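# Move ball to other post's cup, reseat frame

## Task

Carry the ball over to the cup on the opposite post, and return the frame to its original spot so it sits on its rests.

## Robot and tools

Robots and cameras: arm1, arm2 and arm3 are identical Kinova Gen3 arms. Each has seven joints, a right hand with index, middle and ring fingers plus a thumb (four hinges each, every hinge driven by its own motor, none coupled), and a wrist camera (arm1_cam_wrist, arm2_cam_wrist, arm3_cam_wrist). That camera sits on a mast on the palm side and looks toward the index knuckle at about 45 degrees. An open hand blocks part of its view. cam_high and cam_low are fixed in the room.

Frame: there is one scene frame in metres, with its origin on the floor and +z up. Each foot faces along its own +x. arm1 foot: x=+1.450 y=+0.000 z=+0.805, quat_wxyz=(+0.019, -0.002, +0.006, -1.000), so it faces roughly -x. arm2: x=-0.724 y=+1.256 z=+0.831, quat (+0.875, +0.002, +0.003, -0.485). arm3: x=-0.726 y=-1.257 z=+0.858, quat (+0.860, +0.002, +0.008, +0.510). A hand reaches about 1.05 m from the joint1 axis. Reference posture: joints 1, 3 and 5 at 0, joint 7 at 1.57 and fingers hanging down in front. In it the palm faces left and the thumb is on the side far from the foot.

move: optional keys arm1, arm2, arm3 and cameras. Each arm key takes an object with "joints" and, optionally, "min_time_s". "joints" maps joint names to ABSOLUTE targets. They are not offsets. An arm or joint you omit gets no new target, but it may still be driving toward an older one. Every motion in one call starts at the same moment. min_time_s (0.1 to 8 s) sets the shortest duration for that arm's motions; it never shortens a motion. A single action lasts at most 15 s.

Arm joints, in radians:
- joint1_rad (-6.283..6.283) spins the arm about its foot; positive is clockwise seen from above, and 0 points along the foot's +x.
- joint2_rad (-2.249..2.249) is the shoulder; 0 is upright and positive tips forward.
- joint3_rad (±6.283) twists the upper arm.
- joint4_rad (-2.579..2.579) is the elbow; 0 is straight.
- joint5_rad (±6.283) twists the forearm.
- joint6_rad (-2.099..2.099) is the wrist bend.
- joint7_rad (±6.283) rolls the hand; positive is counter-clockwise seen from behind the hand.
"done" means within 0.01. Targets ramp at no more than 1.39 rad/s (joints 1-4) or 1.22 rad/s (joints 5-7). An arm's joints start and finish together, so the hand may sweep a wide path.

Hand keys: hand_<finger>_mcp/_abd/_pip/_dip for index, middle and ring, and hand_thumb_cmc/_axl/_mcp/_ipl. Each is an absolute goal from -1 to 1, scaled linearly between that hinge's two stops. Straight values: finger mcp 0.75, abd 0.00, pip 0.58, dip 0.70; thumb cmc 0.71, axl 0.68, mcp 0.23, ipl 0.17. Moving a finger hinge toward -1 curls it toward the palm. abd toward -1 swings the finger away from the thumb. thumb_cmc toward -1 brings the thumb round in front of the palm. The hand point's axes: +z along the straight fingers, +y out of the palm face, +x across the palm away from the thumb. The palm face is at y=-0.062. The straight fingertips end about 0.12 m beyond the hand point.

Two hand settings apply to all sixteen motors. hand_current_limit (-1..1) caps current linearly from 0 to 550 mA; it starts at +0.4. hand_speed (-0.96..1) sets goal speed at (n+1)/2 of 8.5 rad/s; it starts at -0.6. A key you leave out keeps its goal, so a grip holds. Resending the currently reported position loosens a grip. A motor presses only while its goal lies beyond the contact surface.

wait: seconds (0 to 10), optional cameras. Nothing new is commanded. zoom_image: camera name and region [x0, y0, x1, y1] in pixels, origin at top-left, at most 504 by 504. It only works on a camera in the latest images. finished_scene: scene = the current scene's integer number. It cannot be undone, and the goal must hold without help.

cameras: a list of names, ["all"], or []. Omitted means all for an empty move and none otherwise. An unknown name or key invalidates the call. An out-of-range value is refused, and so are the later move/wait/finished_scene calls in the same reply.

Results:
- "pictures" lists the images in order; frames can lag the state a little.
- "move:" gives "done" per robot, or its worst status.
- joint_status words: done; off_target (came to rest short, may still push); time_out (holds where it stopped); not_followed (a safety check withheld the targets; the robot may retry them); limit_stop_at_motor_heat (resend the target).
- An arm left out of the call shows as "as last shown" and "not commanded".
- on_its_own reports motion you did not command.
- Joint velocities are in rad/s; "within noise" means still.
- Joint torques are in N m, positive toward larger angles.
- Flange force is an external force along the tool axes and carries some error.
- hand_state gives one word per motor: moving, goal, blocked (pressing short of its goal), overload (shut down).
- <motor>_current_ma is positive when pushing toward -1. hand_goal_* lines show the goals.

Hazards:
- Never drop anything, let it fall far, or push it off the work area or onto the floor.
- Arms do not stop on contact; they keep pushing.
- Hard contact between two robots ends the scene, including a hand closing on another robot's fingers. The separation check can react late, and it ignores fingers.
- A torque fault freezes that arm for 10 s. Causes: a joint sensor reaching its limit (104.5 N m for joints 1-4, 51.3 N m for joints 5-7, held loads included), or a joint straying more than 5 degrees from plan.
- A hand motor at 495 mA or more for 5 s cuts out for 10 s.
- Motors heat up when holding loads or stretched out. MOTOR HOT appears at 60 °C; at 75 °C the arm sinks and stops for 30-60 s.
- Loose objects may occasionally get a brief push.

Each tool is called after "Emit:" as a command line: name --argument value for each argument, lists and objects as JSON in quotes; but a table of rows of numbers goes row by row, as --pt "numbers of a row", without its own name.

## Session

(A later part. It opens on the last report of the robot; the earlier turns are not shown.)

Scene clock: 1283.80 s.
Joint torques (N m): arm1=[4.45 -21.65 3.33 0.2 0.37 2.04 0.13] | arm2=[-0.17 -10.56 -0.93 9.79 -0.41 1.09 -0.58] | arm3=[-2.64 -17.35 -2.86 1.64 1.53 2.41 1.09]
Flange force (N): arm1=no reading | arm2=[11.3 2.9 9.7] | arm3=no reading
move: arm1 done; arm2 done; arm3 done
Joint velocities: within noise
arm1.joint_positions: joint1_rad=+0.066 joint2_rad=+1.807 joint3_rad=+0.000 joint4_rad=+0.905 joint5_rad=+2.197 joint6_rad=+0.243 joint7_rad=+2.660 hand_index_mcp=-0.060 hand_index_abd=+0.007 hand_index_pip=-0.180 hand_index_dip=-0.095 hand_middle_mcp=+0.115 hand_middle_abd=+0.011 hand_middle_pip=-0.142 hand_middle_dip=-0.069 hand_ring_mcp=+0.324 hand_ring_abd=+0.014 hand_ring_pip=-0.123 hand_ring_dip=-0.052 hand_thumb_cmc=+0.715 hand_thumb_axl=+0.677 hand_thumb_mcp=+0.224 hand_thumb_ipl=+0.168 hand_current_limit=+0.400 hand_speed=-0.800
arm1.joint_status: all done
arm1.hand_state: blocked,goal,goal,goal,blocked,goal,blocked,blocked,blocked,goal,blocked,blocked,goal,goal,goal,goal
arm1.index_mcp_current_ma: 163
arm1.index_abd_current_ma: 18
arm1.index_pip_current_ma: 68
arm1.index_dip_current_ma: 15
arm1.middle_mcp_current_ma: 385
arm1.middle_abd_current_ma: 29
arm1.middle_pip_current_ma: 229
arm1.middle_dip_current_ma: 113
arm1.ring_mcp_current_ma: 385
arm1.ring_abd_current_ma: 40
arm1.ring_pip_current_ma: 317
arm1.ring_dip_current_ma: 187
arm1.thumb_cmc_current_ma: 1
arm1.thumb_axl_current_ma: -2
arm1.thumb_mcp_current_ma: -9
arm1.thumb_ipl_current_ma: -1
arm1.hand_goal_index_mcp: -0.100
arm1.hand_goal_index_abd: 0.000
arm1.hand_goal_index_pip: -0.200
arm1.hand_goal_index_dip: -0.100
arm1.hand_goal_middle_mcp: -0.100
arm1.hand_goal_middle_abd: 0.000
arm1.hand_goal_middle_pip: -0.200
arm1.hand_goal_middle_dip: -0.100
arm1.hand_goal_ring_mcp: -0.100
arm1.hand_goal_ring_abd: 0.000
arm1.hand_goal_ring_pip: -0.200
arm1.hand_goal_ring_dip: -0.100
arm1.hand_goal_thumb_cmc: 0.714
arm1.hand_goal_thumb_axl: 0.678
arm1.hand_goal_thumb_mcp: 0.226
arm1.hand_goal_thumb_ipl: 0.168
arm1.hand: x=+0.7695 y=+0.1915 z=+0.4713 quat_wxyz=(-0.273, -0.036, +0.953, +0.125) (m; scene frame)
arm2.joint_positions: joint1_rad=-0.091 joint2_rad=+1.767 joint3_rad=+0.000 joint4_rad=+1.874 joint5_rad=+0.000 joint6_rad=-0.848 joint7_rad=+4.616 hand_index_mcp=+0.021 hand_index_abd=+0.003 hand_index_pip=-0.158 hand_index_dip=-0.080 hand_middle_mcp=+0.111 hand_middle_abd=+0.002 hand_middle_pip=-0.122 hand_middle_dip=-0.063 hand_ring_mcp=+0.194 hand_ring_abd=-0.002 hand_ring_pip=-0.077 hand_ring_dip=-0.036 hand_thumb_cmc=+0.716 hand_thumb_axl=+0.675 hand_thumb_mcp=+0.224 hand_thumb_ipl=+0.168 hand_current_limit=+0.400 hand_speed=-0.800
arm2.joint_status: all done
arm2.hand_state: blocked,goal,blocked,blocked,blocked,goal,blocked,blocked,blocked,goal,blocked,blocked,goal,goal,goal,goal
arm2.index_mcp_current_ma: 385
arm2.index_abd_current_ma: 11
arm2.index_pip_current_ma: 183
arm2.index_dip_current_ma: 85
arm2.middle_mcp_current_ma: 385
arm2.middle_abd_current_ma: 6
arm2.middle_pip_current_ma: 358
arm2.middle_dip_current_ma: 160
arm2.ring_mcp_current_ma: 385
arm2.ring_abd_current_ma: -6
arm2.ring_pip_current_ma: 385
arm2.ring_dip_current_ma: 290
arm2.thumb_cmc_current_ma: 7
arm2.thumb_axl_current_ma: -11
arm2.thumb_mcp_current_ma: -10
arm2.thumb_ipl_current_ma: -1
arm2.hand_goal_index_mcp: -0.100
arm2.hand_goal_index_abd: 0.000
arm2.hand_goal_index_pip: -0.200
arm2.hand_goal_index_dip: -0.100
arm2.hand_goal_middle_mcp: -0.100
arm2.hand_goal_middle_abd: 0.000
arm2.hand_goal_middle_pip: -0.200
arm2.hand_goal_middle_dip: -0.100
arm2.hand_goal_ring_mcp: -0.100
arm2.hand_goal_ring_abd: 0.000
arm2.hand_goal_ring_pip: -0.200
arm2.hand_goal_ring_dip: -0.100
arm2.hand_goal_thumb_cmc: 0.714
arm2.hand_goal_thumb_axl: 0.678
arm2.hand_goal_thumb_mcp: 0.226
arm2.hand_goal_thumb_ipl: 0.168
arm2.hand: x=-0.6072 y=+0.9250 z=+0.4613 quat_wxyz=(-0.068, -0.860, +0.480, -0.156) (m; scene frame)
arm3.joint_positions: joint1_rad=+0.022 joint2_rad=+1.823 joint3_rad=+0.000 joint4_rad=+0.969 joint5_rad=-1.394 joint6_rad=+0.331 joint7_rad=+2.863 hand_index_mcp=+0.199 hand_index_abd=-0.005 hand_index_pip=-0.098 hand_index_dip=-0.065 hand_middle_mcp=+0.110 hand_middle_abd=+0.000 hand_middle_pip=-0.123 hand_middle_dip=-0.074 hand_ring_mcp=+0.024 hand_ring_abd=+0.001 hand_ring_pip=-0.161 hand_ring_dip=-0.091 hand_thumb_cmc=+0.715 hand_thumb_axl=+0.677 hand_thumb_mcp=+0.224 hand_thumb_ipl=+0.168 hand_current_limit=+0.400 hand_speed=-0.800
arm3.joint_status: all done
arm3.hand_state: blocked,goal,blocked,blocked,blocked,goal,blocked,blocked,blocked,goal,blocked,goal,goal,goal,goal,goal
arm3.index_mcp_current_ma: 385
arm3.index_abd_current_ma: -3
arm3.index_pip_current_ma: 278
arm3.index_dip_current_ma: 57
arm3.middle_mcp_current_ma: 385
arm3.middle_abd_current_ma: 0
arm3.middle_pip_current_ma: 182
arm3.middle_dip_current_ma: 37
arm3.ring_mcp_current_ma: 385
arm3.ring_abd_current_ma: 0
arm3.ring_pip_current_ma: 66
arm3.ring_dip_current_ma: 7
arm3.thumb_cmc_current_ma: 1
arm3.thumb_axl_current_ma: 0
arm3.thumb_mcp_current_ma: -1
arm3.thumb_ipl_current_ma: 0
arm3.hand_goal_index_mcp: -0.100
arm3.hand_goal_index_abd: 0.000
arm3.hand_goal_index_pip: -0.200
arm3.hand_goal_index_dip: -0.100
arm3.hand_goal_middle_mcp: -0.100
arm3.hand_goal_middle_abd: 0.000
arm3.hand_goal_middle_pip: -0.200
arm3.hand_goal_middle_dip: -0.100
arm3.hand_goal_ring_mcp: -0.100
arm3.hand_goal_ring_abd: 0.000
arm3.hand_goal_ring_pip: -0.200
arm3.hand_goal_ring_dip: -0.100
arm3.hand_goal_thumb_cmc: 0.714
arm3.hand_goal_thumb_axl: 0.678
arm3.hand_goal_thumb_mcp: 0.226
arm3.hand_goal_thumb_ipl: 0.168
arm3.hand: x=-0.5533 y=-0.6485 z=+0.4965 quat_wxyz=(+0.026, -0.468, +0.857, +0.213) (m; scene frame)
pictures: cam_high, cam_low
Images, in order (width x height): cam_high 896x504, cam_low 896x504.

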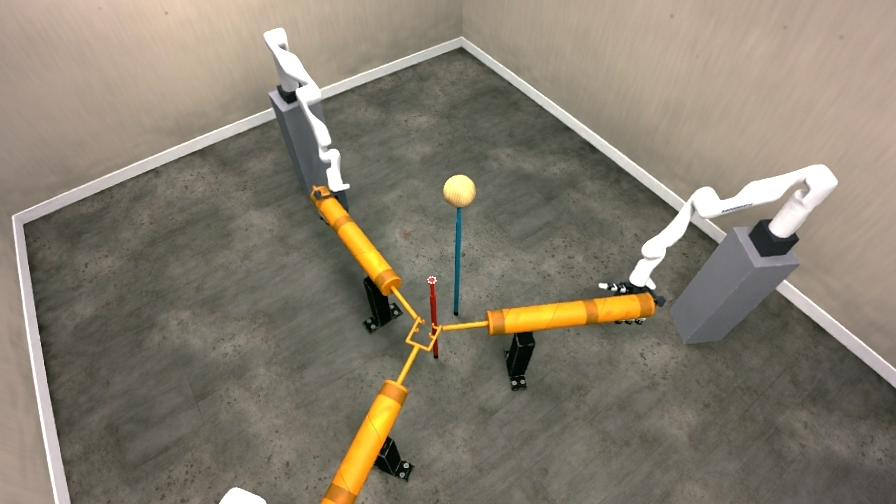

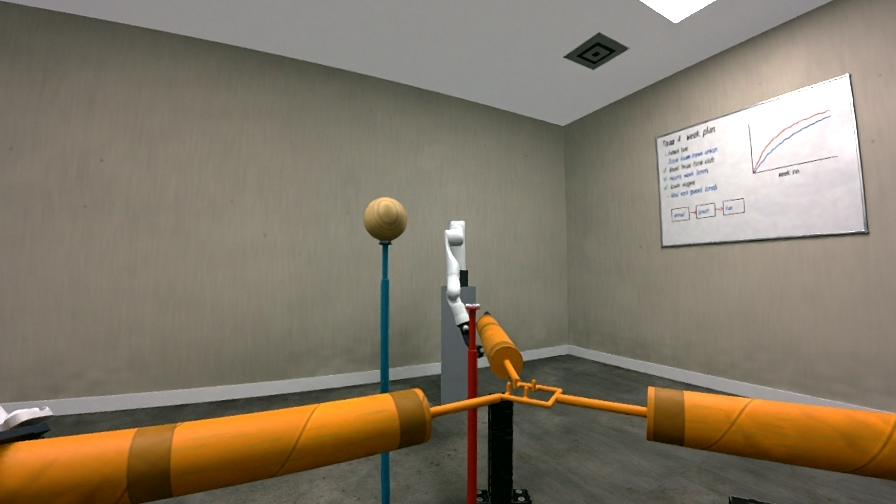

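Emit:
move --arm1 '{"joints":{"joint1_rad":0.0674,"joint2_rad":2.0696,"joint4_rad":0.4925,"joint5_rad":1.543,"joint6_rad":0.1954,"joint7_rad":3.3297},"min_time_s":3}' --arm2 '{"joints":{"joint1_rad":-0.0893,"joint2_rad":1.9416,"joint4_rad":1.6327,"joint5_rad":0.0,"joint6_rad":-0.7818,"joint7_rad":4.6174},"min_time_s":3}' --arm3 '{"joints":{"joint1_rad":0.0186,"joint2_rad":2.0753,"joint4_rad":0.5754,"joint5_rad":-1.0354,"joint6_rad":0.3797,"joint7_rad":2.4776},"min_time_s":3}' --cameras '["cam_high","cam_low"]'

Emit:
zoom_image --camera "cam_high" --region '[330, 270, 530, 470]'

Emit:
zoom_image --camera "cam_low" --region '[360, 320, 700, 504]'

Scene clock: 1313.73 s.
Joint torques (N m): arm1=[4.35 -20.02 2.67 -1.36 0.81 1.78 0.35] | arm2=[-0.24 -10.15 -1 8.72 -0.38 0.79 -0.45] | arm3=[-2.63 -15.46 -2.27 0.09 1.05 2.18 0.92]
Flange force (N): arm1=no reading | arm2=[9.6 3.0 10.1] | arm3=no reading
move: arm1 done; arm2 done; arm3 done
Joint velocities: within noise
arm1.joint_positions: joint1_rad=+0.067 joint2_rad=+2.070 joint3_rad=+0.000 joint4_rad=+0.492 joint5_rad=+1.543 joint6_rad=+0.195 joint7_rad=+3.330 hand_index_mcp=-0.058 hand_index_abd=+0.007 hand_index_pip=-0.180 hand_index_dip=-0.098 hand_middle_mcp=+0.115 hand_middle_abd=+0.009 hand_middle_pip=-0.140 hand_middle_dip=-0.074 hand_ring_mcp=+0.325 hand_ring_abd=+0.013 hand_ring_pip=-0.123 hand_ring_dip=-0.050 hand_thumb_cmc=+0.715 hand_thumb_axl=+0.677 hand_thumb_mcp=+0.224 hand_thumb_ipl=+0.168 hand_current_limit=+0.400 hand_speed=-0.800
arm1.joint_status: all done
arm1.hand_state: blocked,goal,goal,goal,blocked,goal,blocked,blocked,blocked,goal,blocked,blocked,goal,goal,goal,goal
arm1.index_mcp_current_ma: 170
arm1.index_abd_current_ma: 19
arm1.index_pip_current_ma: 68
arm1.index_dip_current_ma: 6
arm1.middle_mcp_current_ma: 385
arm1.middle_abd_current_ma: 23
arm1.middle_pip_current_ma: 240
arm1.middle_dip_current_ma: 95
arm1.ring_mcp_current_ma: 385
arm1.ring_abd_current_ma: 36
arm1.ring_pip_current_ma: 317
arm1.ring_dip_current_ma: 198
arm1.thumb_cmc_current_ma: 1
arm1.thumb_axl_current_ma: -2
arm1.thumb_mcp_current_ma: -9
arm1.thumb_ipl_current_ma: -1
arm1.hand_goal_index_mcp: -0.100
arm1.hand_goal_index_abd: 0.000
arm1.hand_goal_index_pip: -0.200
arm1.hand_goal_index_dip: -0.100
arm1.hand_goal_middle_mcp: -0.100
arm1.hand_goal_middle_abd: 0.000
arm1.hand_goal_middle_pip: -0.200
arm1.hand_goal_middle_dip: -0.100
arm1.hand_goal_ring_mcp: -0.100
arm1.hand_goal_ring_abd: 0.000
arm1.hand_goal_ring_pip: -0.200
arm1.hand_goal_ring_dip: -0.100
arm1.hand_goal_thumb_cmc: 0.714
arm1.hand_goal_thumb_axl: 0.678
arm1.hand_goal_thumb_mcp: 0.226
arm1.hand_goal_thumb_ipl: 0.168
arm1.hand: x=+0.7675 y=+0.1937 z=+0.3914 quat_wxyz=(-0.273, -0.036, +0.953, +0.125) (m; scene frame)
arm2.joint_positions: joint1_rad=-0.089 joint2_rad=+1.942 joint3_rad=+0.000 joint4_rad=+1.633 joint5_rad=+0.000 joint6_rad=-0.782 joint7_rad=+4.617 hand_index_mcp=+0.021 hand_index_abd=+0.003 hand_index_pip=-0.158 hand_index_dip=-0.080 hand_middle_mcp=+0.111 hand_middle_abd=+0.002 hand_middle_pip=-0.122 hand_middle_dip=-0.063 hand_ring_mcp=+0.194 hand_ring_abd=+0.003 hand_ring_pip=-0.077 hand_ring_dip=-0.036 hand_thumb_cmc=+0.716 hand_thumb_axl=+0.675 hand_thumb_mcp=+0.224 hand_thumb_ipl=+0.168 hand_current_limit=+0.400 hand_speed=-0.800
arm2.joint_status: all done
arm2.hand_state: blocked,goal,blocked,blocked,blocked,goal,blocked,blocked,blocked,goal,blocked,blocked,goal,goal,goal,goal
arm2.index_mcp_current_ma: 385
arm2.index_abd_current_ma: 11
arm2.index_pip_current_ma: 183
arm2.index_dip_current_ma: 85
arm2.middle_mcp_current_ma: 385
arm2.middle_abd_current_ma: 5
arm2.middle_pip_current_ma: 358
arm2.middle_dip_current_ma: 160
arm2.ring_mcp_current_ma: 385
arm2.ring_abd_current_ma: 9
arm2.ring_pip_current_ma: 385
arm2.ring_dip_current_ma: 290
arm2.thumb_cmc_current_ma: 7
arm2.thumb_axl_current_ma: -11
arm2.thumb_mcp_current_ma: -10
arm2.thumb_ipl_current_ma: -1
arm2.hand_goal_index_mcp: -0.100
arm2.hand_goal_index_abd: 0.000
arm2.hand_goal_index_pip: -0.200
arm2.hand_goal_index_dip: -0.100
arm2.hand_goal_middle_mcp: -0.100
arm2.hand_goal_middle_abd: 0.000
arm2.hand_goal_middle_pip: -0.200
arm2.hand_goal_middle_dip: -0.100
arm2.hand_goal_ring_mcp: -0.100
arm2.hand_goal_ring_abd: 0.000
arm2.hand_goal_ring_pip: -0.200
arm2.hand_goal_ring_dip: -0.100
arm2.hand_goal_thumb_cmc: 0.714
arm2.hand_goal_thumb_axl: 0.678
arm2.hand_goal_thumb_mcp: 0.226
arm2.hand_goal_thumb_ipl: 0.168
arm2.hand: x=-0.6092 y=+0.9268 z=+0.3815 quat_wxyz=(-0.068, -0.860, +0.480, -0.156) (m; scene frame)
arm3.joint_positions: joint1_rad=+0.019 joint2_rad=+2.075 joint3_rad=+0.000 joint4_rad=+0.575 joint5_rad=-1.035 joint6_rad=+0.380 joint7_rad=+2.478 hand_index_mcp=+0.199 hand_index_abd=-0.006 hand_index_pip=-0.098 hand_index_dip=-0.065 hand_middle_mcp=+0.110 hand_middle_abd=-0.001 hand_middle_pip=-0.123 hand_middle_dip=-0.076 hand_ring_mcp=+0.024 hand_ring_abd=+0.000 hand_ring_pip=-0.160 hand_ring_dip=-0.093 hand_thumb_cmc=+0.715 hand_thumb_axl=+0.677 hand_thumb_mcp=+0.224 hand_thumb_ipl=+0.168 hand_current_limit=+0.400 hand_speed=-0.800
arm3.joint_status: all done
arm3.hand_state: blocked,goal,blocked,blocked,blocked,goal,blocked,blocked,blocked,goal,blocked,goal,goal,goal,goal,goal
arm3.index_mcp_current_ma: 385
arm3.index_abd_current_ma: -3
arm3.index_pip_current_ma: 278
arm3.index_dip_current_ma: 57
arm3.middle_mcp_current_ma: 385
arm3.middle_abd_current_ma: 0
arm3.middle_pip_current_ma: 182
arm3.middle_dip_current_ma: 33
arm3.ring_mcp_current_ma: 385
arm3.ring_abd_current_ma: 0
arm3.ring_pip_current_ma: 69
arm3.ring_dip_current_ma: 5
arm3.thumb_cmc_current_ma: 1
arm3.thumb_axl_current_ma: 0
arm3.thumb_mcp_current_ma: -1
arm3.thumb_ipl_current_ma: 0
arm3.hand_goal_index_mcp: -0.100
arm3.hand_goal_index_abd: 0.000
arm3.hand_goal_index_pip: -0.200
arm3.hand_goal_index_dip: -0.100
arm3.hand_goal_middle_mcp: -0.100
arm3.hand_goal_middle_abd: 0.000
arm3.hand_goal_middle_pip: -0.200
arm3.hand_goal_middle_dip: -0.100
arm3.hand_goal_ring_mcp: -0.100
arm3.hand_goal_ring_abd: 0.000
arm3.hand_goal_ring_pip: -0.200
arm3.hand_goal_ring_dip: -0.100
arm3.hand_goal_thumb_cmc: 0.714
arm3.hand_goal_thumb_axl: 0.678
arm3.hand_goal_thumb_mcp: 0.226
arm3.hand_goal_thumb_ipl: 0.168
arm3.hand: x=-0.5552 y=-0.6465 z=+0.4163 quat_wxyz=(+0.026, -0.468, +0.857, +0.213) (m; scene frame)
pictures: cam_high, cam_low
Images, in order (width x height): cam_high 896x504, cam_low 896x504.

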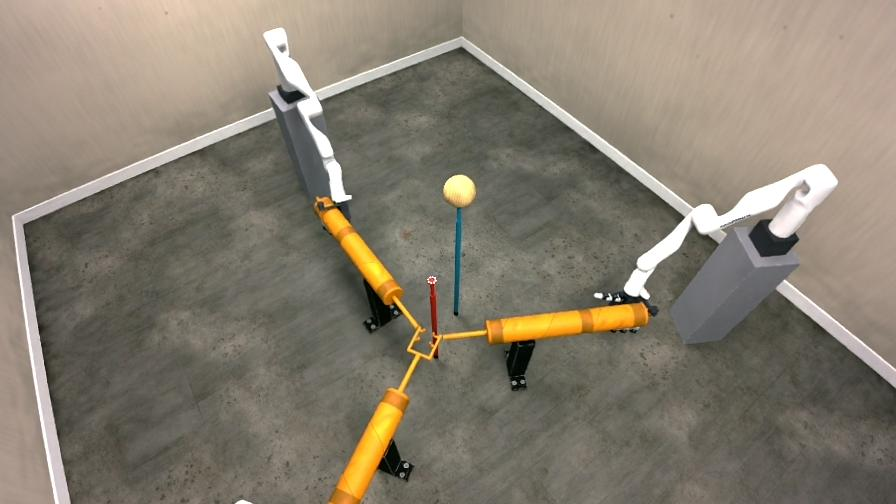

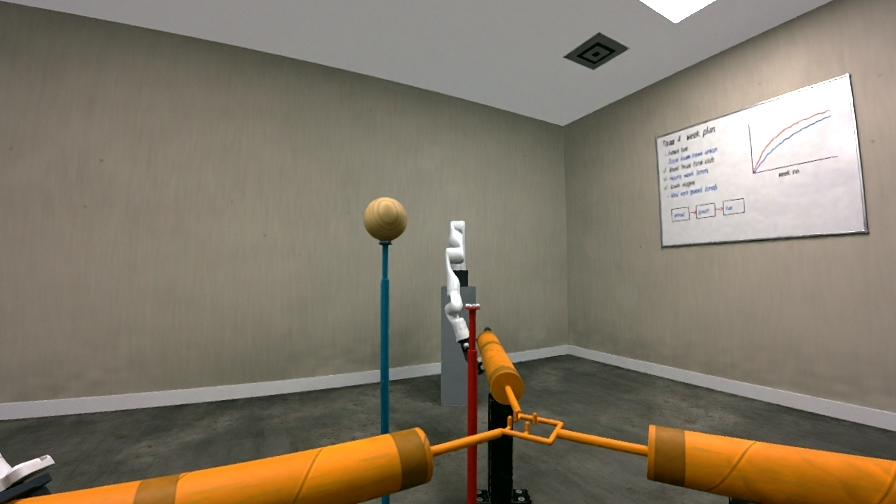

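Scaled by 2.520 from the camera's 896x504 image, which has a finer 1280x720 frame.

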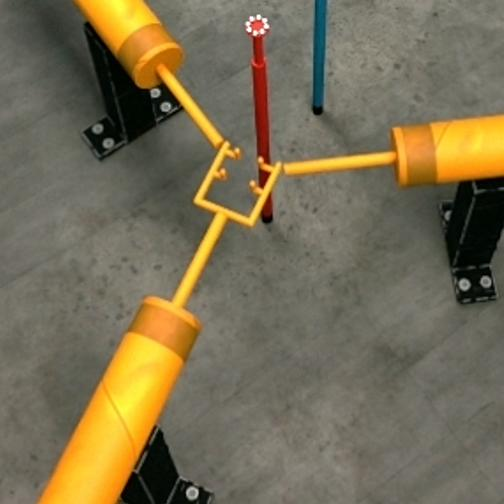

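Scaled by 1.482 from the camera's 896x504 image, which has a finer 1280x720 frame.

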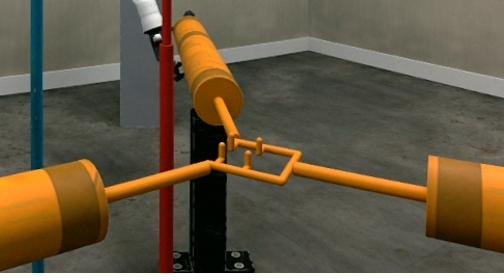

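Emit:
move --arm1 '{"joints":{"joint1_rad":0.0723,"joint2_rad":2.194,"joint3_rad":0,"joint4_rad":0.2389,"joint5_rad":0.9705,"joint6_rad":0.2342,"joint7_rad":3.9189},"min_time_s":3}' --arm2 '{"joints":{"joint1_rad":-0.0831,"joint2_rad":2.0117,"joint3_rad":0,"joint4_rad":1.5393,"joint5_rad":0,"joint6_rad":-0.7585,"joint7_rad":4.624},"min_time_s":3}' --arm3 '{"joints":{"joint1_rad":0.0089,"joint2_rad":2.219,"joint3_rad":0,"joint4_rad":0.3062,"joint5_rad":-0.8095,"joint6_rad":0.452,"joint7_rad":2.2223},"min_time_s":3}' --cameras '["cam_high","cam_low"]'

Emit:
zoom_image --camera "cam_high" --region '[300, 200, 600, 440]'

Emit:
zoom_image --camera "cam_low" --region '[380, 260, 700, 504]'

Scene clock: 1374.20 s.
Joint torques (N m): arm1=[5.97 -5.59 1.19 1.13 0.79 -2.48 1.37] | arm2=[4.22 28.02 1.46 -37.75 7.33 12.93 -0.62] | arm3=[-9.08 -5.38 -2.71 -2.1 0.21 -5.04 -0.24]
Flange force (N): arm1=no reading | arm2=[11.9 -38.4 -266.4] | arm3=no reading
move: arm1 done; arm2 done; arm3 done
Joint velocities: within noise
arm1.joint_positions: joint1_rad=+0.072 joint2_rad=+2.194 joint3_rad=+0.000 joint4_rad=+0.239 joint5_rad=+0.970 joint6_rad=+0.234 joint7_rad=+3.919 hand_index_mcp=-0.066 hand_index_abd=+0.007 hand_index_pip=-0.180 hand_index_dip=-0.095 hand_middle_mcp=+0.109 hand_middle_abd=+0.018 hand_middle_pip=-0.140 hand_middle_dip=-0.067 hand_ring_mcp=+0.306 hand_ring_abd=+0.038 hand_ring_pip=-0.123 hand_ring_dip=-0.037 hand_thumb_cmc=+0.715 hand_thumb_axl=+0.677 hand_thumb_mcp=+0.224 hand_thumb_ipl=+0.168 hand_current_limit=+0.400 hand_speed=-0.800
arm1.joint_status: all done
arm1.hand_state: blocked,goal,goal,goal,blocked,goal,blocked,blocked,blocked,blocked,blocked,blocked,goal,goal,goal,goal
arm1.index_mcp_current_ma: 136
arm1.index_abd_current_ma: 19
arm1.index_pip_current_ma: 68
arm1.index_dip_current_ma: 14
arm1.middle_mcp_current_ma: 385
arm1.middle_abd_current_ma: 52
arm1.middle_pip_current_ma: 240
arm1.middle_dip_current_ma: 123
arm1.ring_mcp_current_ma: 385
arm1.ring_abd_current_ma: 121
arm1.ring_pip_current_ma: 317
arm1.ring_dip_current_ma: 257
arm1.thumb_cmc_current_ma: 1
arm1.thumb_axl_current_ma: -2
arm1.thumb_mcp_current_ma: -9
arm1.thumb_ipl_current_ma: -1
arm1.hand_goal_index_mcp: -0.100
arm1.hand_goal_index_abd: 0.000
arm1.hand_goal_index_pip: -0.200
arm1.hand_goal_index_dip: -0.100
arm1.hand_goal_middle_mcp: -0.100
arm1.hand_goal_middle_abd: 0.000
arm1.hand_goal_middle_pip: -0.200
arm1.hand_goal_middle_dip: -0.100
arm1.hand_goal_ring_mcp: -0.100
arm1.hand_goal_ring_abd: 0.000
arm1.hand_goal_ring_pip: -0.200
arm1.hand_goal_ring_dip: -0.100
arm1.hand_goal_thumb_cmc: 0.714
arm1.hand_goal_thumb_axl: 0.678
arm1.hand_goal_thumb_mcp: 0.226
arm1.hand_goal_thumb_ipl: 0.168
arm1.hand: x=+0.7631 y=+0.1969 z=+0.3715 quat_wxyz=(-0.273, -0.036, +0.953, +0.125) (m; scene frame)
arm2.joint_positions: joint1_rad=-0.083 joint2_rad=+2.012 joint3_rad=+0.000 joint4_rad=+1.539 joint5_rad=+0.000 joint6_rad=-0.759 joint7_rad=+4.624 hand_index_mcp=+0.011 hand_index_abd=+0.005 hand_index_pip=-0.159 hand_index_dip=-0.086 hand_middle_mcp=+0.107 hand_middle_abd=+0.005 hand_middle_pip=-0.126 hand_middle_dip=-0.069 hand_ring_mcp=+0.194 hand_ring_abd=+0.006 hand_ring_pip=-0.083 hand_ring_dip=-0.046 hand_thumb_cmc=+0.716 hand_thumb_axl=+0.675 hand_thumb_mcp=+0.224 hand_thumb_ipl=+0.168 hand_current_limit=+0.400 hand_speed=-0.800
arm2.joint_status: all done
arm2.hand_state: blocked,goal,blocked,goal,blocked,goal,blocked,blocked,blocked,goal,blocked,blocked,goal,goal,goal,goal
arm2.index_mcp_current_ma: 385
arm2.index_abd_current_ma: 18
arm2.index_pip_current_ma: 180
arm2.index_dip_current_ma: 58
arm2.middle_mcp_current_ma: 385
arm2.middle_abd_current_ma: 16
arm2.middle_pip_current_ma: 336
arm2.middle_dip_current_ma: 135
arm2.ring_mcp_current_ma: 385
arm2.ring_abd_current_ma: 22
arm2.ring_pip_current_ma: 385
arm2.ring_dip_current_ma: 240
arm2.thumb_cmc_current_ma: 7
arm2.thumb_axl_current_ma: -11
arm2.thumb_mcp_current_ma: -10
arm2.thumb_ipl_current_ma: -1
arm2.hand_goal_index_mcp: -0.100
arm2.hand_goal_index_abd: 0.000
arm2.hand_goal_index_pip: -0.200
arm2.hand_goal_index_dip: -0.100
arm2.hand_goal_middle_mcp: -0.100
arm2.hand_goal_middle_abd: 0.000
arm2.hand_goal_middle_pip: -0.200
arm2.hand_goal_middle_dip: -0.100
arm2.hand_goal_ring_mcp: -0.100
arm2.hand_goal_ring_abd: 0.000
arm2.hand_goal_ring_pip: -0.200
arm2.hand_goal_ring_dip: -0.100
arm2.hand_goal_thumb_cmc: 0.714
arm2.hand_goal_thumb_axl: 0.678
arm2.hand_goal_thumb_mcp: 0.226
arm2.hand_goal_thumb_ipl: 0.168
arm2.hand: x=-0.6142 y=+0.9297 z=+0.3516 quat_wxyz=(-0.069, -0.861, +0.480, -0.155) (m; scene frame)
arm3.joint_positions: joint1_rad=+0.009 joint2_rad=+2.219 joint3_rad=+0.000 joint4_rad=+0.306 joint5_rad=-0.810 joint6_rad=+0.452 joint7_rad=+2.222 hand_index_mcp=+0.199 hand_index_abd=+0.000 hand_index_pip=-0.098 hand_index_dip=-0.069 hand_middle_mcp=+0.110 hand_middle_abd=+0.003 hand_middle_pip=-0.123 hand_middle_dip=-0.079 hand_ring_mcp=+0.021 hand_ring_abd=+0.002 hand_ring_pip=-0.160 hand_ring_dip=-0.095 hand_thumb_cmc=+0.715 hand_thumb_axl=+0.677 hand_thumb_mcp=+0.224 hand_thumb_ipl=+0.168 hand_current_limit=+0.400 hand_speed=-0.800
arm3.joint_status: all done
arm3.hand_state: blocked,goal,blocked,blocked,blocked,goal,blocked,blocked,blocked,goal,blocked,goal,goal,goal,goal,goal
arm3.index_mcp_current_ma: 385
arm3.index_abd_current_ma: 0
arm3.index_pip_current_ma: 278
arm3.index_dip_current_ma: 48
arm3.middle_mcp_current_ma: 385
arm3.middle_abd_current_ma: 1
arm3.middle_pip_current_ma: 182
arm3.middle_dip_current_ma: 26
arm3.ring_mcp_current_ma: 385
arm3.ring_abd_current_ma: 1
arm3.ring_pip_current_ma: 69
arm3.ring_dip_current_ma: 3
arm3.thumb_cmc_current_ma: 1
arm3.thumb_axl_current_ma: 0
arm3.thumb_mcp_current_ma: -1
arm3.thumb_ipl_current_ma: 0
arm3.hand_goal_index_mcp: -0.100
arm3.hand_goal_index_abd: 0.000
arm3.hand_goal_index_pip: -0.200
arm3.hand_goal_index_dip: -0.100
arm3.hand_goal_middle_mcp: -0.100
arm3.hand_goal_middle_abd: 0.000
arm3.hand_goal_middle_pip: -0.200
arm3.hand_goal_middle_dip: -0.100
arm3.hand_goal_ring_mcp: -0.100
arm3.hand_goal_ring_abd: 0.000
arm3.hand_goal_ring_pip: -0.200
arm3.hand_goal_ring_dip: -0.100
arm3.hand_goal_thumb_cmc: 0.714
arm3.hand_goal_thumb_axl: 0.678
arm3.hand_goal_thumb_mcp: 0.226
arm3.hand_goal_thumb_ipl: 0.168
arm3.hand: x=-0.5595 y=-0.6434 z=+0.3865 quat_wxyz=(+0.026, -0.468, +0.857, +0.213) (m; scene frame)
pictures: cam_high, cam_low
Images, in order (width x height): cam_high 896x504, cam_low 896x504.

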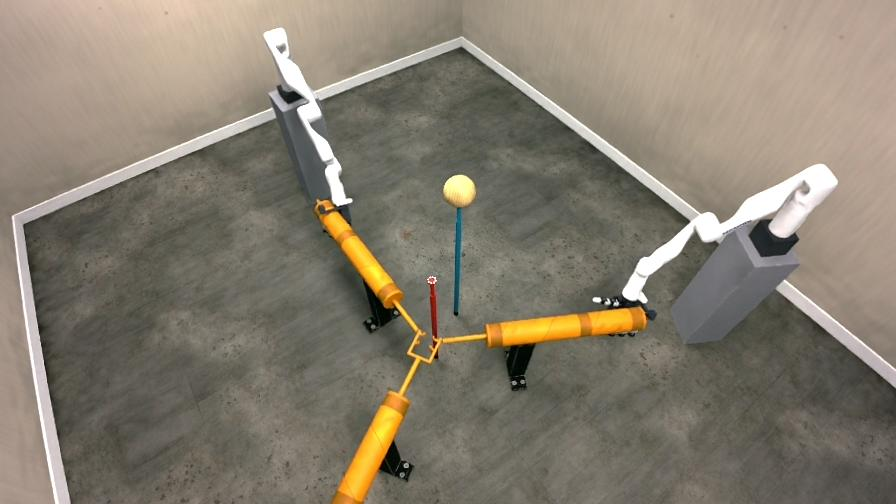

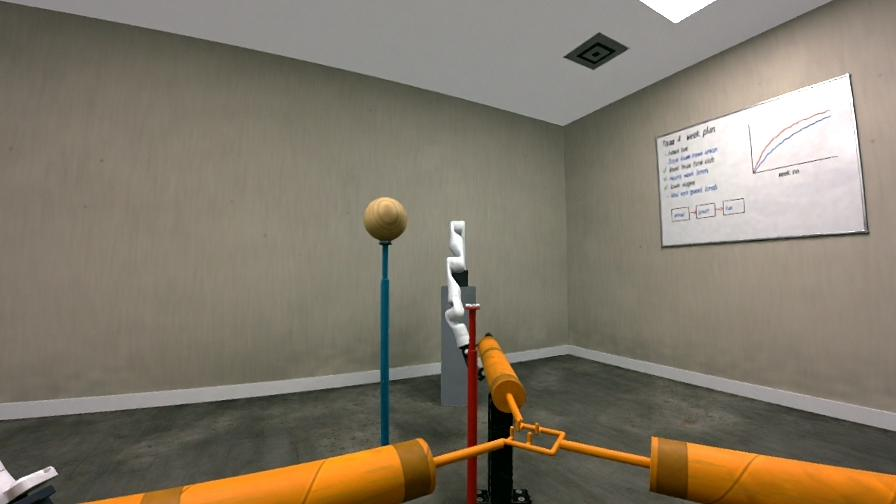

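Scaled by 1.680 from the camera's 896x504 image, which has a finer 1280x720 frame.

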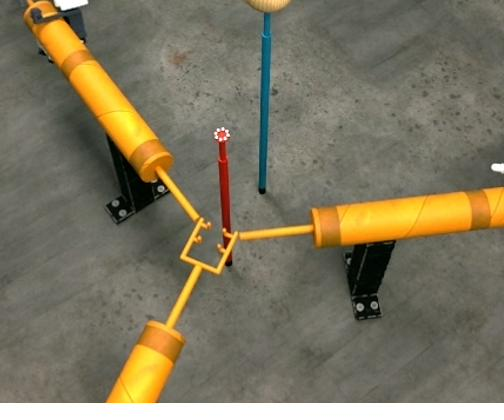

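Scaled by 1.575 from the camera's 896x504 image, which has a finer 1280x720 frame.

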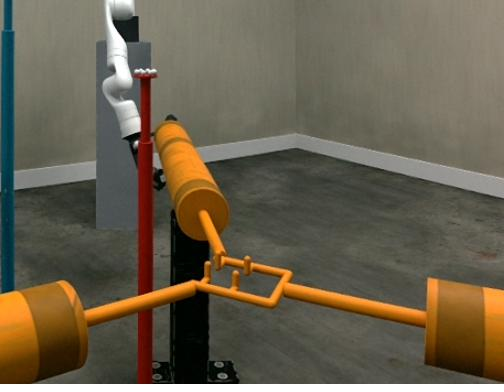

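Emit:
zoom_image --camera "cam_high" --region '[370, 270, 520, 420]'

Emit:
zoom_image --camera "cam_low" --region '[400, 370, 700, 504]'

Emit:
zoom_image --camera "cam_high" --region '[330, 270, 530, 470]'

Scaled by 3.360 from the camera's 896x504 image, which has a finer 1280x720 frame.

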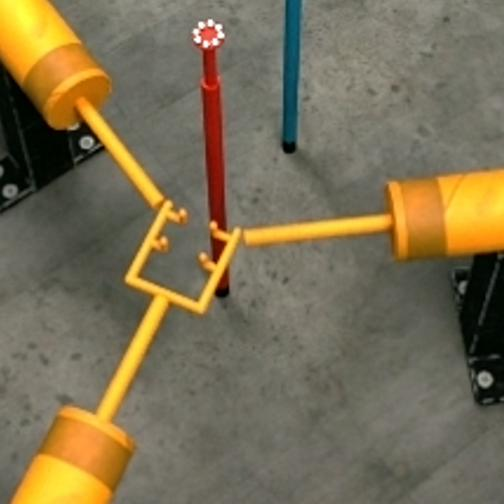

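Scaled by 1.680 from the camera's 896x504 image, which has a finer 1280x720 frame.

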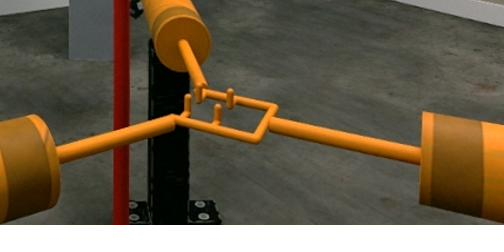

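Scaled by 2.520 from the camera's 896x504 image, which has a finer 1280x720 frame.

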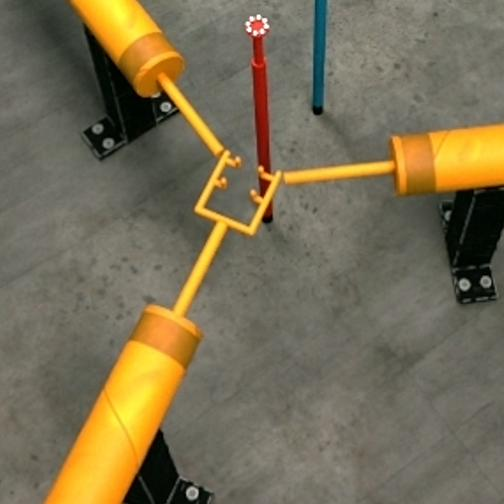

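Emit:
move --arm2 '{"joints":{"joint2_rad":1.9901,"joint4_rad":1.5742,"joint6_rad":-0.7718},"min_time_s":1}' --cameras '["cam_high","cam_low"]'

Emit:
zoom_image --camera "cam_high" --region '[370, 270, 520, 420]'

Emit:
zoom_image --camera "cam_low" --region '[400, 370, 700, 504]'

Scene clock: 1400.33 s.
Joint torques (N m): arm1=[2.89 -22.26 1.95 -4 0.93 0.56 0.27] | arm2=[-0.56 -10.57 -0.94 8.12 -0.14 0.46 -0.18] | arm3=[-1.11 -16.38 -1.7 -2.05 0.52 1.32 0.59]
Flange force (N): arm1=no reading | arm2=[8.4 3.3 10.5] | arm3=no reading
move: arm2 done
Joint velocities: within noise
arm1.joint_positions: joint1_rad=+0.072 joint2_rad=+2.194 joint3_rad=+0.000 joint4_rad=+0.239 joint5_rad=+0.970 joint6_rad=+0.234 joint7_rad=+3.919 hand_index_mcp=-0.062 hand_index_abd=+0.007 hand_index_pip=-0.179 hand_index_dip=-0.096 hand_middle_mcp=+0.110 hand_middle_abd=+0.009 hand_middle_pip=-0.138 hand_middle_dip=-0.067 hand_ring_mcp=+0.308 hand_ring_abd=+0.011 hand_ring_pip=-0.118 hand_ring_dip=-0.035 hand_thumb_cmc=+0.715 hand_thumb_axl=+0.677 hand_thumb_mcp=+0.224 hand_thumb_ipl=+0.168 hand_current_limit=+0.400 hand_speed=-0.800
arm1.joint_status: not commanded
arm1.hand_state: blocked,goal,blocked,goal,blocked,goal,blocked,blocked,blocked,goal,blocked,blocked,goal,goal,goal,goal
arm1.index_mcp_current_ma: 155
arm1.index_abd_current_ma: 18
arm1.index_pip_current_ma: 72
arm1.index_dip_current_ma: 11
arm1.middle_mcp_current_ma: 385
arm1.middle_abd_current_ma: 25
arm1.middle_pip_current_ma: 247
arm1.middle_dip_current_ma: 123
arm1.ring_mcp_current_ma: 385
arm1.ring_abd_current_ma: 30
arm1.ring_pip_current_ma: 342
arm1.ring_dip_current_ma: 264
arm1.thumb_cmc_current_ma: 1
arm1.thumb_axl_current_ma: -2
arm1.thumb_mcp_current_ma: -9
arm1.thumb_ipl_current_ma: -1
arm1.hand_goal_index_mcp: -0.100
arm1.hand_goal_index_abd: 0.000
arm1.hand_goal_index_pip: -0.200
arm1.hand_goal_index_dip: -0.100
arm1.hand_goal_middle_mcp: -0.100
arm1.hand_goal_middle_abd: 0.000
arm1.hand_goal_middle_pip: -0.200
arm1.hand_goal_middle_dip: -0.100
arm1.hand_goal_ring_mcp: -0.100
arm1.hand_goal_ring_abd: 0.000
arm1.hand_goal_ring_pip: -0.200
arm1.hand_goal_ring_dip: -0.100
arm1.hand_goal_thumb_cmc: 0.714
arm1.hand_goal_thumb_axl: 0.678
arm1.hand_goal_thumb_mcp: 0.226
arm1.hand_goal_thumb_ipl: 0.168
arm1.hand: x=+0.7631 y=+0.1969 z=+0.3714 quat_wxyz=(-0.273, -0.036, +0.953, +0.125) (m; scene frame)
arm2.joint_positions: joint1_rad=-0.083 joint2_rad=+1.990 joint3_rad=+0.000 joint4_rad=+1.574 joint5_rad=+0.000 joint6_rad=-0.772 joint7_rad=+4.624 hand_index_mcp=+0.018 hand_index_abd=+0.007 hand_index_pip=-0.159 hand_index_dip=-0.086 hand_middle_mcp=+0.113 hand_middle_abd=+0.006 hand_middle_pip=-0.126 hand_middle_dip=-0.069 hand_ring_mcp=+0.199 hand_ring_abd=+0.007 hand_ring_pip=-0.083 hand_ring_dip=-0.045 hand_thumb_cmc=+0.716 hand_thumb_axl=+0.675 hand_thumb_mcp=+0.224 hand_thumb_ipl=+0.168 hand_current_limit=+0.400 hand_speed=-0.800
arm2.joint_status: all done
arm2.hand_state: blocked,goal,blocked,goal,blocked,goal,blocked,blocked,blocked,goal,blocked,blocked,goal,goal,goal,goal
arm2.index_mcp_current_ma: 385
arm2.index_abd_current_ma: 24
arm2.index_pip_current_ma: 180
arm2.index_dip_current_ma: 56
arm2.middle_mcp_current_ma: 385
arm2.middle_abd_current_ma: 18
arm2.middle_pip_current_ma: 336
arm2.middle_dip_current_ma: 135
arm2.ring_mcp_current_ma: 385
arm2.ring_abd_current_ma: 22
arm2.ring_pip_current_ma: 385
arm2.ring_dip_current_ma: 248
arm2.thumb_cmc_current_ma: 7
arm2.thumb_axl_current_ma: -11
arm2.thumb_mcp_current_ma: -10
arm2.thumb_ipl_current_ma: -1
arm2.hand_goal_index_mcp: -0.100
arm2.hand_goal_index_abd: 0.000
arm2.hand_goal_index_pip: -0.200
arm2.hand_goal_index_dip: -0.100
arm2.hand_goal_middle_mcp: -0.100
arm2.hand_goal_middle_abd: 0.000
arm2.hand_goal_middle_pip: -0.200
arm2.hand_goal_middle_dip: -0.100
arm2.hand_goal_ring_mcp: -0.100
arm2.hand_goal_ring_abd: 0.000
arm2.hand_goal_ring_pip: -0.200
arm2.hand_goal_ring_dip: -0.100
arm2.hand_goal_thumb_cmc: 0.714
arm2.hand_goal_thumb_axl: 0.678
arm2.hand_goal_thumb_mcp: 0.226
arm2.hand_goal_thumb_ipl: 0.168
arm2.hand: x=-0.6142 y=+0.9296 z=+0.3615 quat_wxyz=(-0.069, -0.861, +0.480, -0.155) (m; scene frame)
arm3.joint_positions: joint1_rad=+0.009 joint2_rad=+2.219 joint3_rad=+0.000 joint4_rad=+0.306 joint5_rad=-0.810 joint6_rad=+0.452 joint7_rad=+2.222 hand_index_mcp=+0.199 hand_index_abd=+0.002 hand_index_pip=-0.098 hand_index_dip=-0.069 hand_middle_mcp=+0.110 hand_middle_abd=+0.003 hand_middle_pip=-0.123 hand_middle_dip=-0.078 hand_ring_mcp=+0.021 hand_ring_abd=+0.002 hand_ring_pip=-0.158 hand_ring_dip=-0.094 hand_thumb_cmc=+0.715 hand_thumb_axl=+0.677 hand_thumb_mcp=+0.224 hand_thumb_ipl=+0.168 hand_current_limit=+0.400 hand_speed=-0.800
arm3.joint_status: not commanded
arm3.hand_state: blocked,goal,blocked,blocked,blocked,goal,blocked,blocked,blocked,goal,blocked,goal,goal,goal,goal,goal
arm3.index_mcp_current_ma: 385
arm3.index_abd_current_ma: 0
arm3.index_pip_current_ma: 278
arm3.index_dip_current_ma: 48
arm3.middle_mcp_current_ma: 385
arm3.middle_abd_current_ma: 1
arm3.middle_pip_current_ma: 182
arm3.middle_dip_current_ma: 27
arm3.ring_mcp_current_ma: 385
arm3.ring_abd_current_ma: 1
arm3.ring_pip_current_ma: 72
arm3.ring_dip_current_ma: 4
arm3.thumb_cmc_current_ma: 1
arm3.thumb_axl_current_ma: 0
arm3.thumb_mcp_current_ma: -1
arm3.thumb_ipl_current_ma: 0
arm3.hand_goal_index_mcp: -0.100
arm3.hand_goal_index_abd: 0.000
arm3.hand_goal_index_pip: -0.200
arm3.hand_goal_index_dip: -0.100
arm3.hand_goal_middle_mcp: -0.100
arm3.hand_goal_middle_abd: 0.000
arm3.hand_goal_middle_pip: -0.200
arm3.hand_goal_middle_dip: -0.100
arm3.hand_goal_ring_mcp: -0.100
arm3.hand_goal_ring_abd: 0.000
arm3.hand_goal_ring_pip: -0.200
arm3.hand_goal_ring_dip: -0.100
arm3.hand_goal_thumb_cmc: 0.714
arm3.hand_goal_thumb_axl: 0.678
arm3.hand_goal_thumb_mcp: 0.226
arm3.hand_goal_thumb_ipl: 0.168
arm3.hand: x=-0.5595 y=-0.6434 z=+0.3864 quat_wxyz=(+0.026, -0.468, +0.857, +0.213) (m; scene frame)
pictures: cam_high, cam_low
Images, in order (width x height): cam_high 896x504, cam_low 896x504.

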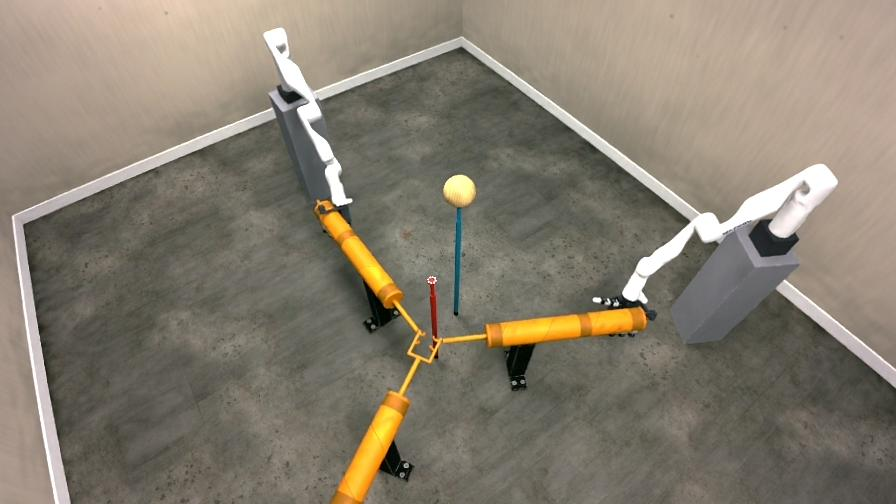

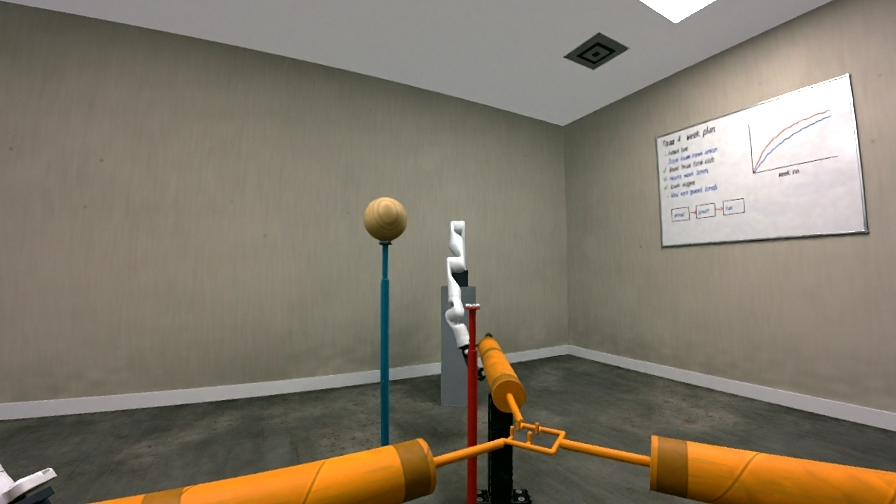

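Scaled by 3.360 from the camera's 896x504 image, which has a finer 1280x720 frame.

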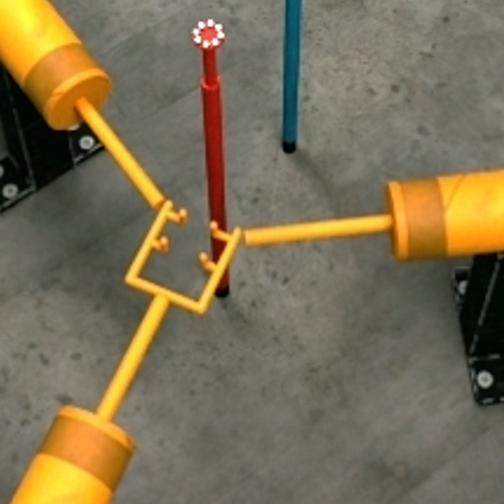

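Scaled by 1.680 from the camera's 896x504 image, which has a finer 1280x720 frame.

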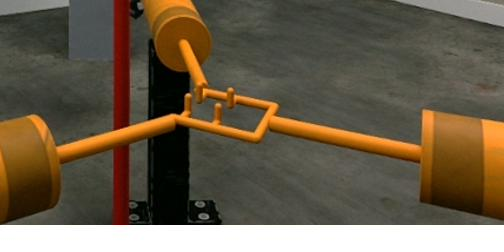

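Emit:
move --arm1 '{"joints":{"hand_speed":-0.88,"hand_index_mcp":0.754,"hand_index_pip":0.576,"hand_index_dip":0.696,"hand_middle_mcp":0.754,"hand_middle_pip":0.576,"hand_middle_dip":0.696,"hand_ring_mcp":0.754,"hand_ring_pip":0.576,"hand_ring_dip":0.696}}' --arm2 '{"joints":{"hand_speed":-0.88,"hand_index_mcp":0.754,"hand_index_pip":0.576,"hand_index_dip":0.696,"hand_middle_mcp":0.754,"hand_middle_pip":0.576,"hand_middle_dip":0.696,"hand_ring_mcp":0.754,"hand_ring_pip":0.576,"hand_ring_dip":0.696}}' --arm3 '{"joints":{"hand_speed":-0.88,"hand_index_mcp":0.754,"hand_index_pip":0.576,"hand_index_dip":0.696,"hand_middle_mcp":0.754,"hand_middle_pip":0.576,"hand_middle_dip":0.696,"hand_ring_mcp":0.754,"hand_ring_pip":0.576,"hand_ring_dip":0.696}}' --cameras '["cam_high","cam_low"]'

Emit:
zoom_image --camera "cam_high" --region '[370, 270, 520, 420]'

Emit:
zoom_image --camera "cam_low" --region '[400, 370, 700, 504]'

Emit:
zoom_image --camera "cam_high" --region '[290, 180, 690, 504]'

Scene clock: 1407.10 s.
Joint torques (N m): arm1=[2 -23.69 1.76 -5.18 0.95 -0.19 0.26] | arm2=[-0.54 -13.35 -0.69 3.13 0.24 -0.52 -0.09] | arm3=[-0.94 -20.25 -2.14 -4.78 -0.17 -0.11 -0.04]
Flange force (N): arm1=no reading | arm2=[2.7 1.9 -2.2] | arm3=no reading
move: arm1 done; arm2 done; arm3 done
Joint velocities: within noise
arm1.joint_positions: joint1_rad=+0.072 joint2_rad=+2.194 joint3_rad=+0.000 joint4_rad=+0.239 joint5_rad=+0.970 joint6_rad=+0.234 joint7_rad=+3.919 hand_index_mcp=+0.753 hand_index_abd=+0.006 hand_index_pip=+0.574 hand_index_dip=+0.693 hand_middle_mcp=+0.753 hand_middle_abd=+0.007 hand_middle_pip=+0.574 hand_middle_dip=+0.693 hand_ring_mcp=+0.754 hand_ring_abd=+0.007 hand_ring_pip=+0.574 hand_ring_dip=+0.693 hand_thumb_cmc=+0.721 hand_thumb_axl=+0.677 hand_thumb_mcp=+0.224 hand_thumb_ipl=+0.168 hand_current_limit=+0.400 hand_speed=-0.880
arm1.joint_status: all done
arm1.hand_state: goal,goal,goal,goal,goal,goal,goal,goal,goal,goal,goal,goal,goal,goal,goal,goal
arm1.index_mcp_current_ma: -2
arm1.index_abd_current_ma: 14
arm1.index_pip_current_ma: -6
arm1.index_dip_current_ma: -7
arm1.middle_mcp_current_ma: -2
arm1.middle_abd_current_ma: 17
arm1.middle_pip_current_ma: -7
arm1.middle_dip_current_ma: -8
arm1.ring_mcp_current_ma: -1
arm1.ring_abd_current_ma: 18
arm1.ring_pip_current_ma: -5
arm1.ring_dip_current_ma: -7
arm1.thumb_cmc_current_ma: 21
arm1.thumb_axl_current_ma: -2
arm1.thumb_mcp_current_ma: -9
arm1.thumb_ipl_current_ma: -1
arm1.hand_goal_index_mcp: 0.754
arm1.hand_goal_index_abd: 0.000
arm1.hand_goal_index_pip: 0.576
arm1.hand_goal_index_dip: 0.696
arm1.hand_goal_middle_mcp: 0.754
arm1.hand_goal_middle_abd: 0.000
arm1.hand_goal_middle_pip: 0.576
arm1.hand_goal_middle_dip: 0.696
arm1.hand_goal_ring_mcp: 0.754
arm1.hand_goal_ring_abd: 0.000
arm1.hand_goal_ring_pip: 0.576
arm1.hand_goal_ring_dip: 0.696
arm1.hand_goal_thumb_cmc: 0.714
arm1.hand_goal_thumb_axl: 0.678
arm1.hand_goal_thumb_mcp: 0.226
arm1.hand_goal_thumb_ipl: 0.168
arm1.hand: x=+0.7631 y=+0.1969 z=+0.3715 quat_wxyz=(-0.273, -0.036, +0.953, +0.125) (m; scene frame)
arm2.joint_positions: joint1_rad=-0.083 joint2_rad=+1.990 joint3_rad=+0.000 joint4_rad=+1.574 joint5_rad=+0.000 joint6_rad=-0.772 joint7_rad=+4.624 hand_index_mcp=+0.749 hand_index_abd=+0.005 hand_index_pip=+0.573 hand_index_dip=+0.693 hand_middle_mcp=+0.750 hand_middle_abd=+0.005 hand_middle_pip=+0.573 hand_middle_dip=+0.694 hand_ring_mcp=+0.750 hand_ring_abd=+0.005 hand_ring_pip=+0.573 hand_ring_dip=+0.693 hand_thumb_cmc=+0.716 hand_thumb_axl=+0.675 hand_thumb_mcp=+0.224 hand_thumb_ipl=+0.168 hand_current_limit=+0.400 hand_speed=-0.880
arm2.joint_status: all done
arm2.hand_state: goal,goal,goal,goal,goal,goal,goal,goal,goal,goal,goal,goal,goal,goal,goal,goal
arm2.index_mcp_current_ma: -22
arm2.index_abd_current_ma: 16
arm2.index_pip_current_ma: -9
arm2.index_dip_current_ma: -10
arm2.middle_mcp_current_ma: -18
arm2.middle_abd_current_ma: 17
arm2.middle_pip_current_ma: -12
arm2.middle_dip_current_ma: -9
arm2.ring_mcp_current_ma: -17
arm2.ring_abd_current_ma: 18
arm2.ring_pip_current_ma: -12
arm2.ring_dip_current_ma: -11
arm2.thumb_cmc_current_ma: 6
arm2.thumb_axl_current_ma: -11
arm2.thumb_mcp_current_ma: -10
arm2.thumb_ipl_current_ma: -1
arm2.hand_goal_index_mcp: 0.754
arm2.hand_goal_index_abd: 0.000
arm2.hand_goal_index_pip: 0.576
arm2.hand_goal_index_dip: 0.696
arm2.hand_goal_middle_mcp: 0.754
arm2.hand_goal_middle_abd: 0.000
arm2.hand_goal_middle_pip: 0.576
arm2.hand_goal_middle_dip: 0.696
arm2.hand_goal_ring_mcp: 0.754
arm2.hand_goal_ring_abd: 0.000
arm2.hand_goal_ring_pip: 0.576
arm2.hand_goal_ring_dip: 0.696
arm2.hand_goal_thumb_cmc: 0.714
arm2.hand_goal_thumb_axl: 0.678
arm2.hand_goal_thumb_mcp: 0.226
arm2.hand_goal_thumb_ipl: 0.168
arm2.hand: x=-0.6142 y=+0.9296 z=+0.3615 quat_wxyz=(-0.069, -0.861, +0.480, -0.155) (m; scene frame)
arm3.joint_positions: joint1_rad=+0.009 joint2_rad=+2.219 joint3_rad=+0.000 joint4_rad=+0.306 joint5_rad=-0.810 joint6_rad=+0.452 joint7_rad=+2.222 hand_index_mcp=+0.754 hand_index_abd=-0.002 hand_index_pip=+0.574 hand_index_dip=+0.693 hand_middle_mcp=+0.754 hand_middle_abd=+0.000 hand_middle_pip=+0.574 hand_middle_dip=+0.693 hand_ring_mcp=+0.754 hand_ring_abd=+0.001 hand_ring_pip=+0.574 hand_ring_dip=+0.694 hand_thumb_cmc=+0.715 hand_thumb_axl=+0.677 hand_thumb_mcp=+0.224 hand_thumb_ipl=+0.168 hand_current_limit=+0.400 hand_speed=-0.880
arm3.joint_status: all done
arm3.hand_state: goal,goal,goal,goal,goal,goal,goal,goal,goal,goal,goal,goal,goal,goal,goal,goal
arm3.index_mcp_current_ma: 0
arm3.index_abd_current_ma: -1
arm3.index_pip_current_ma: -1
arm3.index_dip_current_ma: -1
arm3.middle_mcp_current_ma: 0
arm3.middle_abd_current_ma: 0
arm3.middle_pip_current_ma: -1
arm3.middle_dip_current_ma: -1
arm3.ring_mcp_current_ma: 0
arm3.ring_abd_current_ma: 0
arm3.ring_pip_current_ma: -1
arm3.ring_dip_current_ma: -1
arm3.thumb_cmc_current_ma: 1
arm3.thumb_axl_current_ma: 0
arm3.thumb_mcp_current_ma: -1
arm3.thumb_ipl_current_ma: 0
arm3.hand_goal_index_mcp: 0.754
arm3.hand_goal_index_abd: 0.000
arm3.hand_goal_index_pip: 0.576
arm3.hand_goal_index_dip: 0.696
arm3.hand_goal_middle_mcp: 0.754
arm3.hand_goal_middle_abd: 0.000
arm3.hand_goal_middle_pip: 0.576
arm3.hand_goal_middle_dip: 0.696
arm3.hand_goal_ring_mcp: 0.754
arm3.hand_goal_ring_abd: 0.000
arm3.hand_goal_ring_pip: 0.576
arm3.hand_goal_ring_dip: 0.696
arm3.hand_goal_thumb_cmc: 0.714
arm3.hand_goal_thumb_axl: 0.678
arm3.hand_goal_thumb_mcp: 0.226
arm3.hand_goal_thumb_ipl: 0.168
arm3.hand: x=-0.5595 y=-0.6434 z=+0.3865 quat_wxyz=(+0.026, -0.468, +0.857, +0.213) (m; scene frame)
pictures: cam_high, cam_low
Images, in order (width x height): cam_high 896x504, cam_low 896x504.

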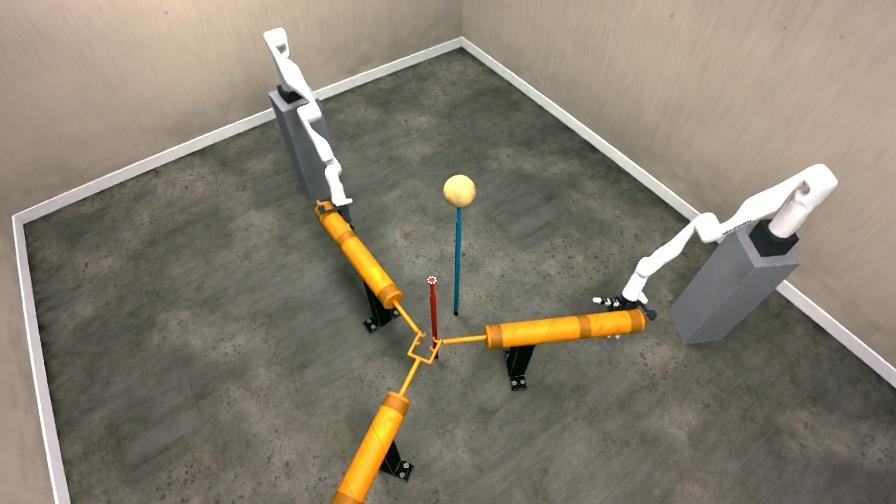

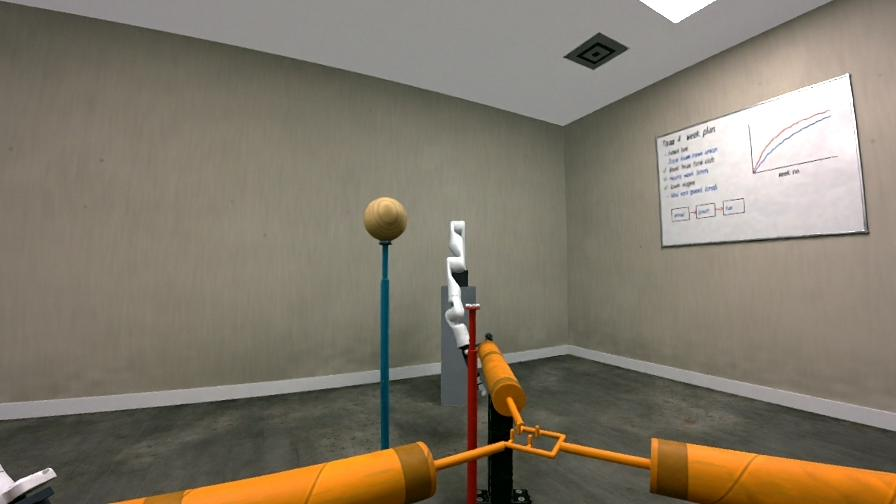

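Scaled by 3.360 from the camera's 896x504 image, which has a finer 1280x720 frame.

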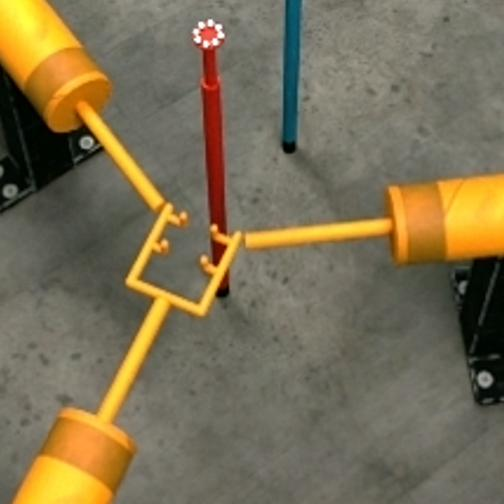

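Scaled by 1.680 from the camera's 896x504 image, which has a finer 1280x720 frame.

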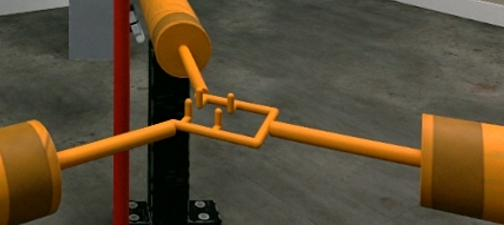

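Scaled by 1.260 from the camera's 896x504 image, which has a finer 1280x720 frame.

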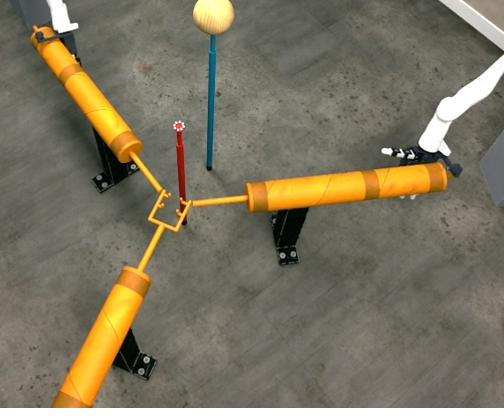

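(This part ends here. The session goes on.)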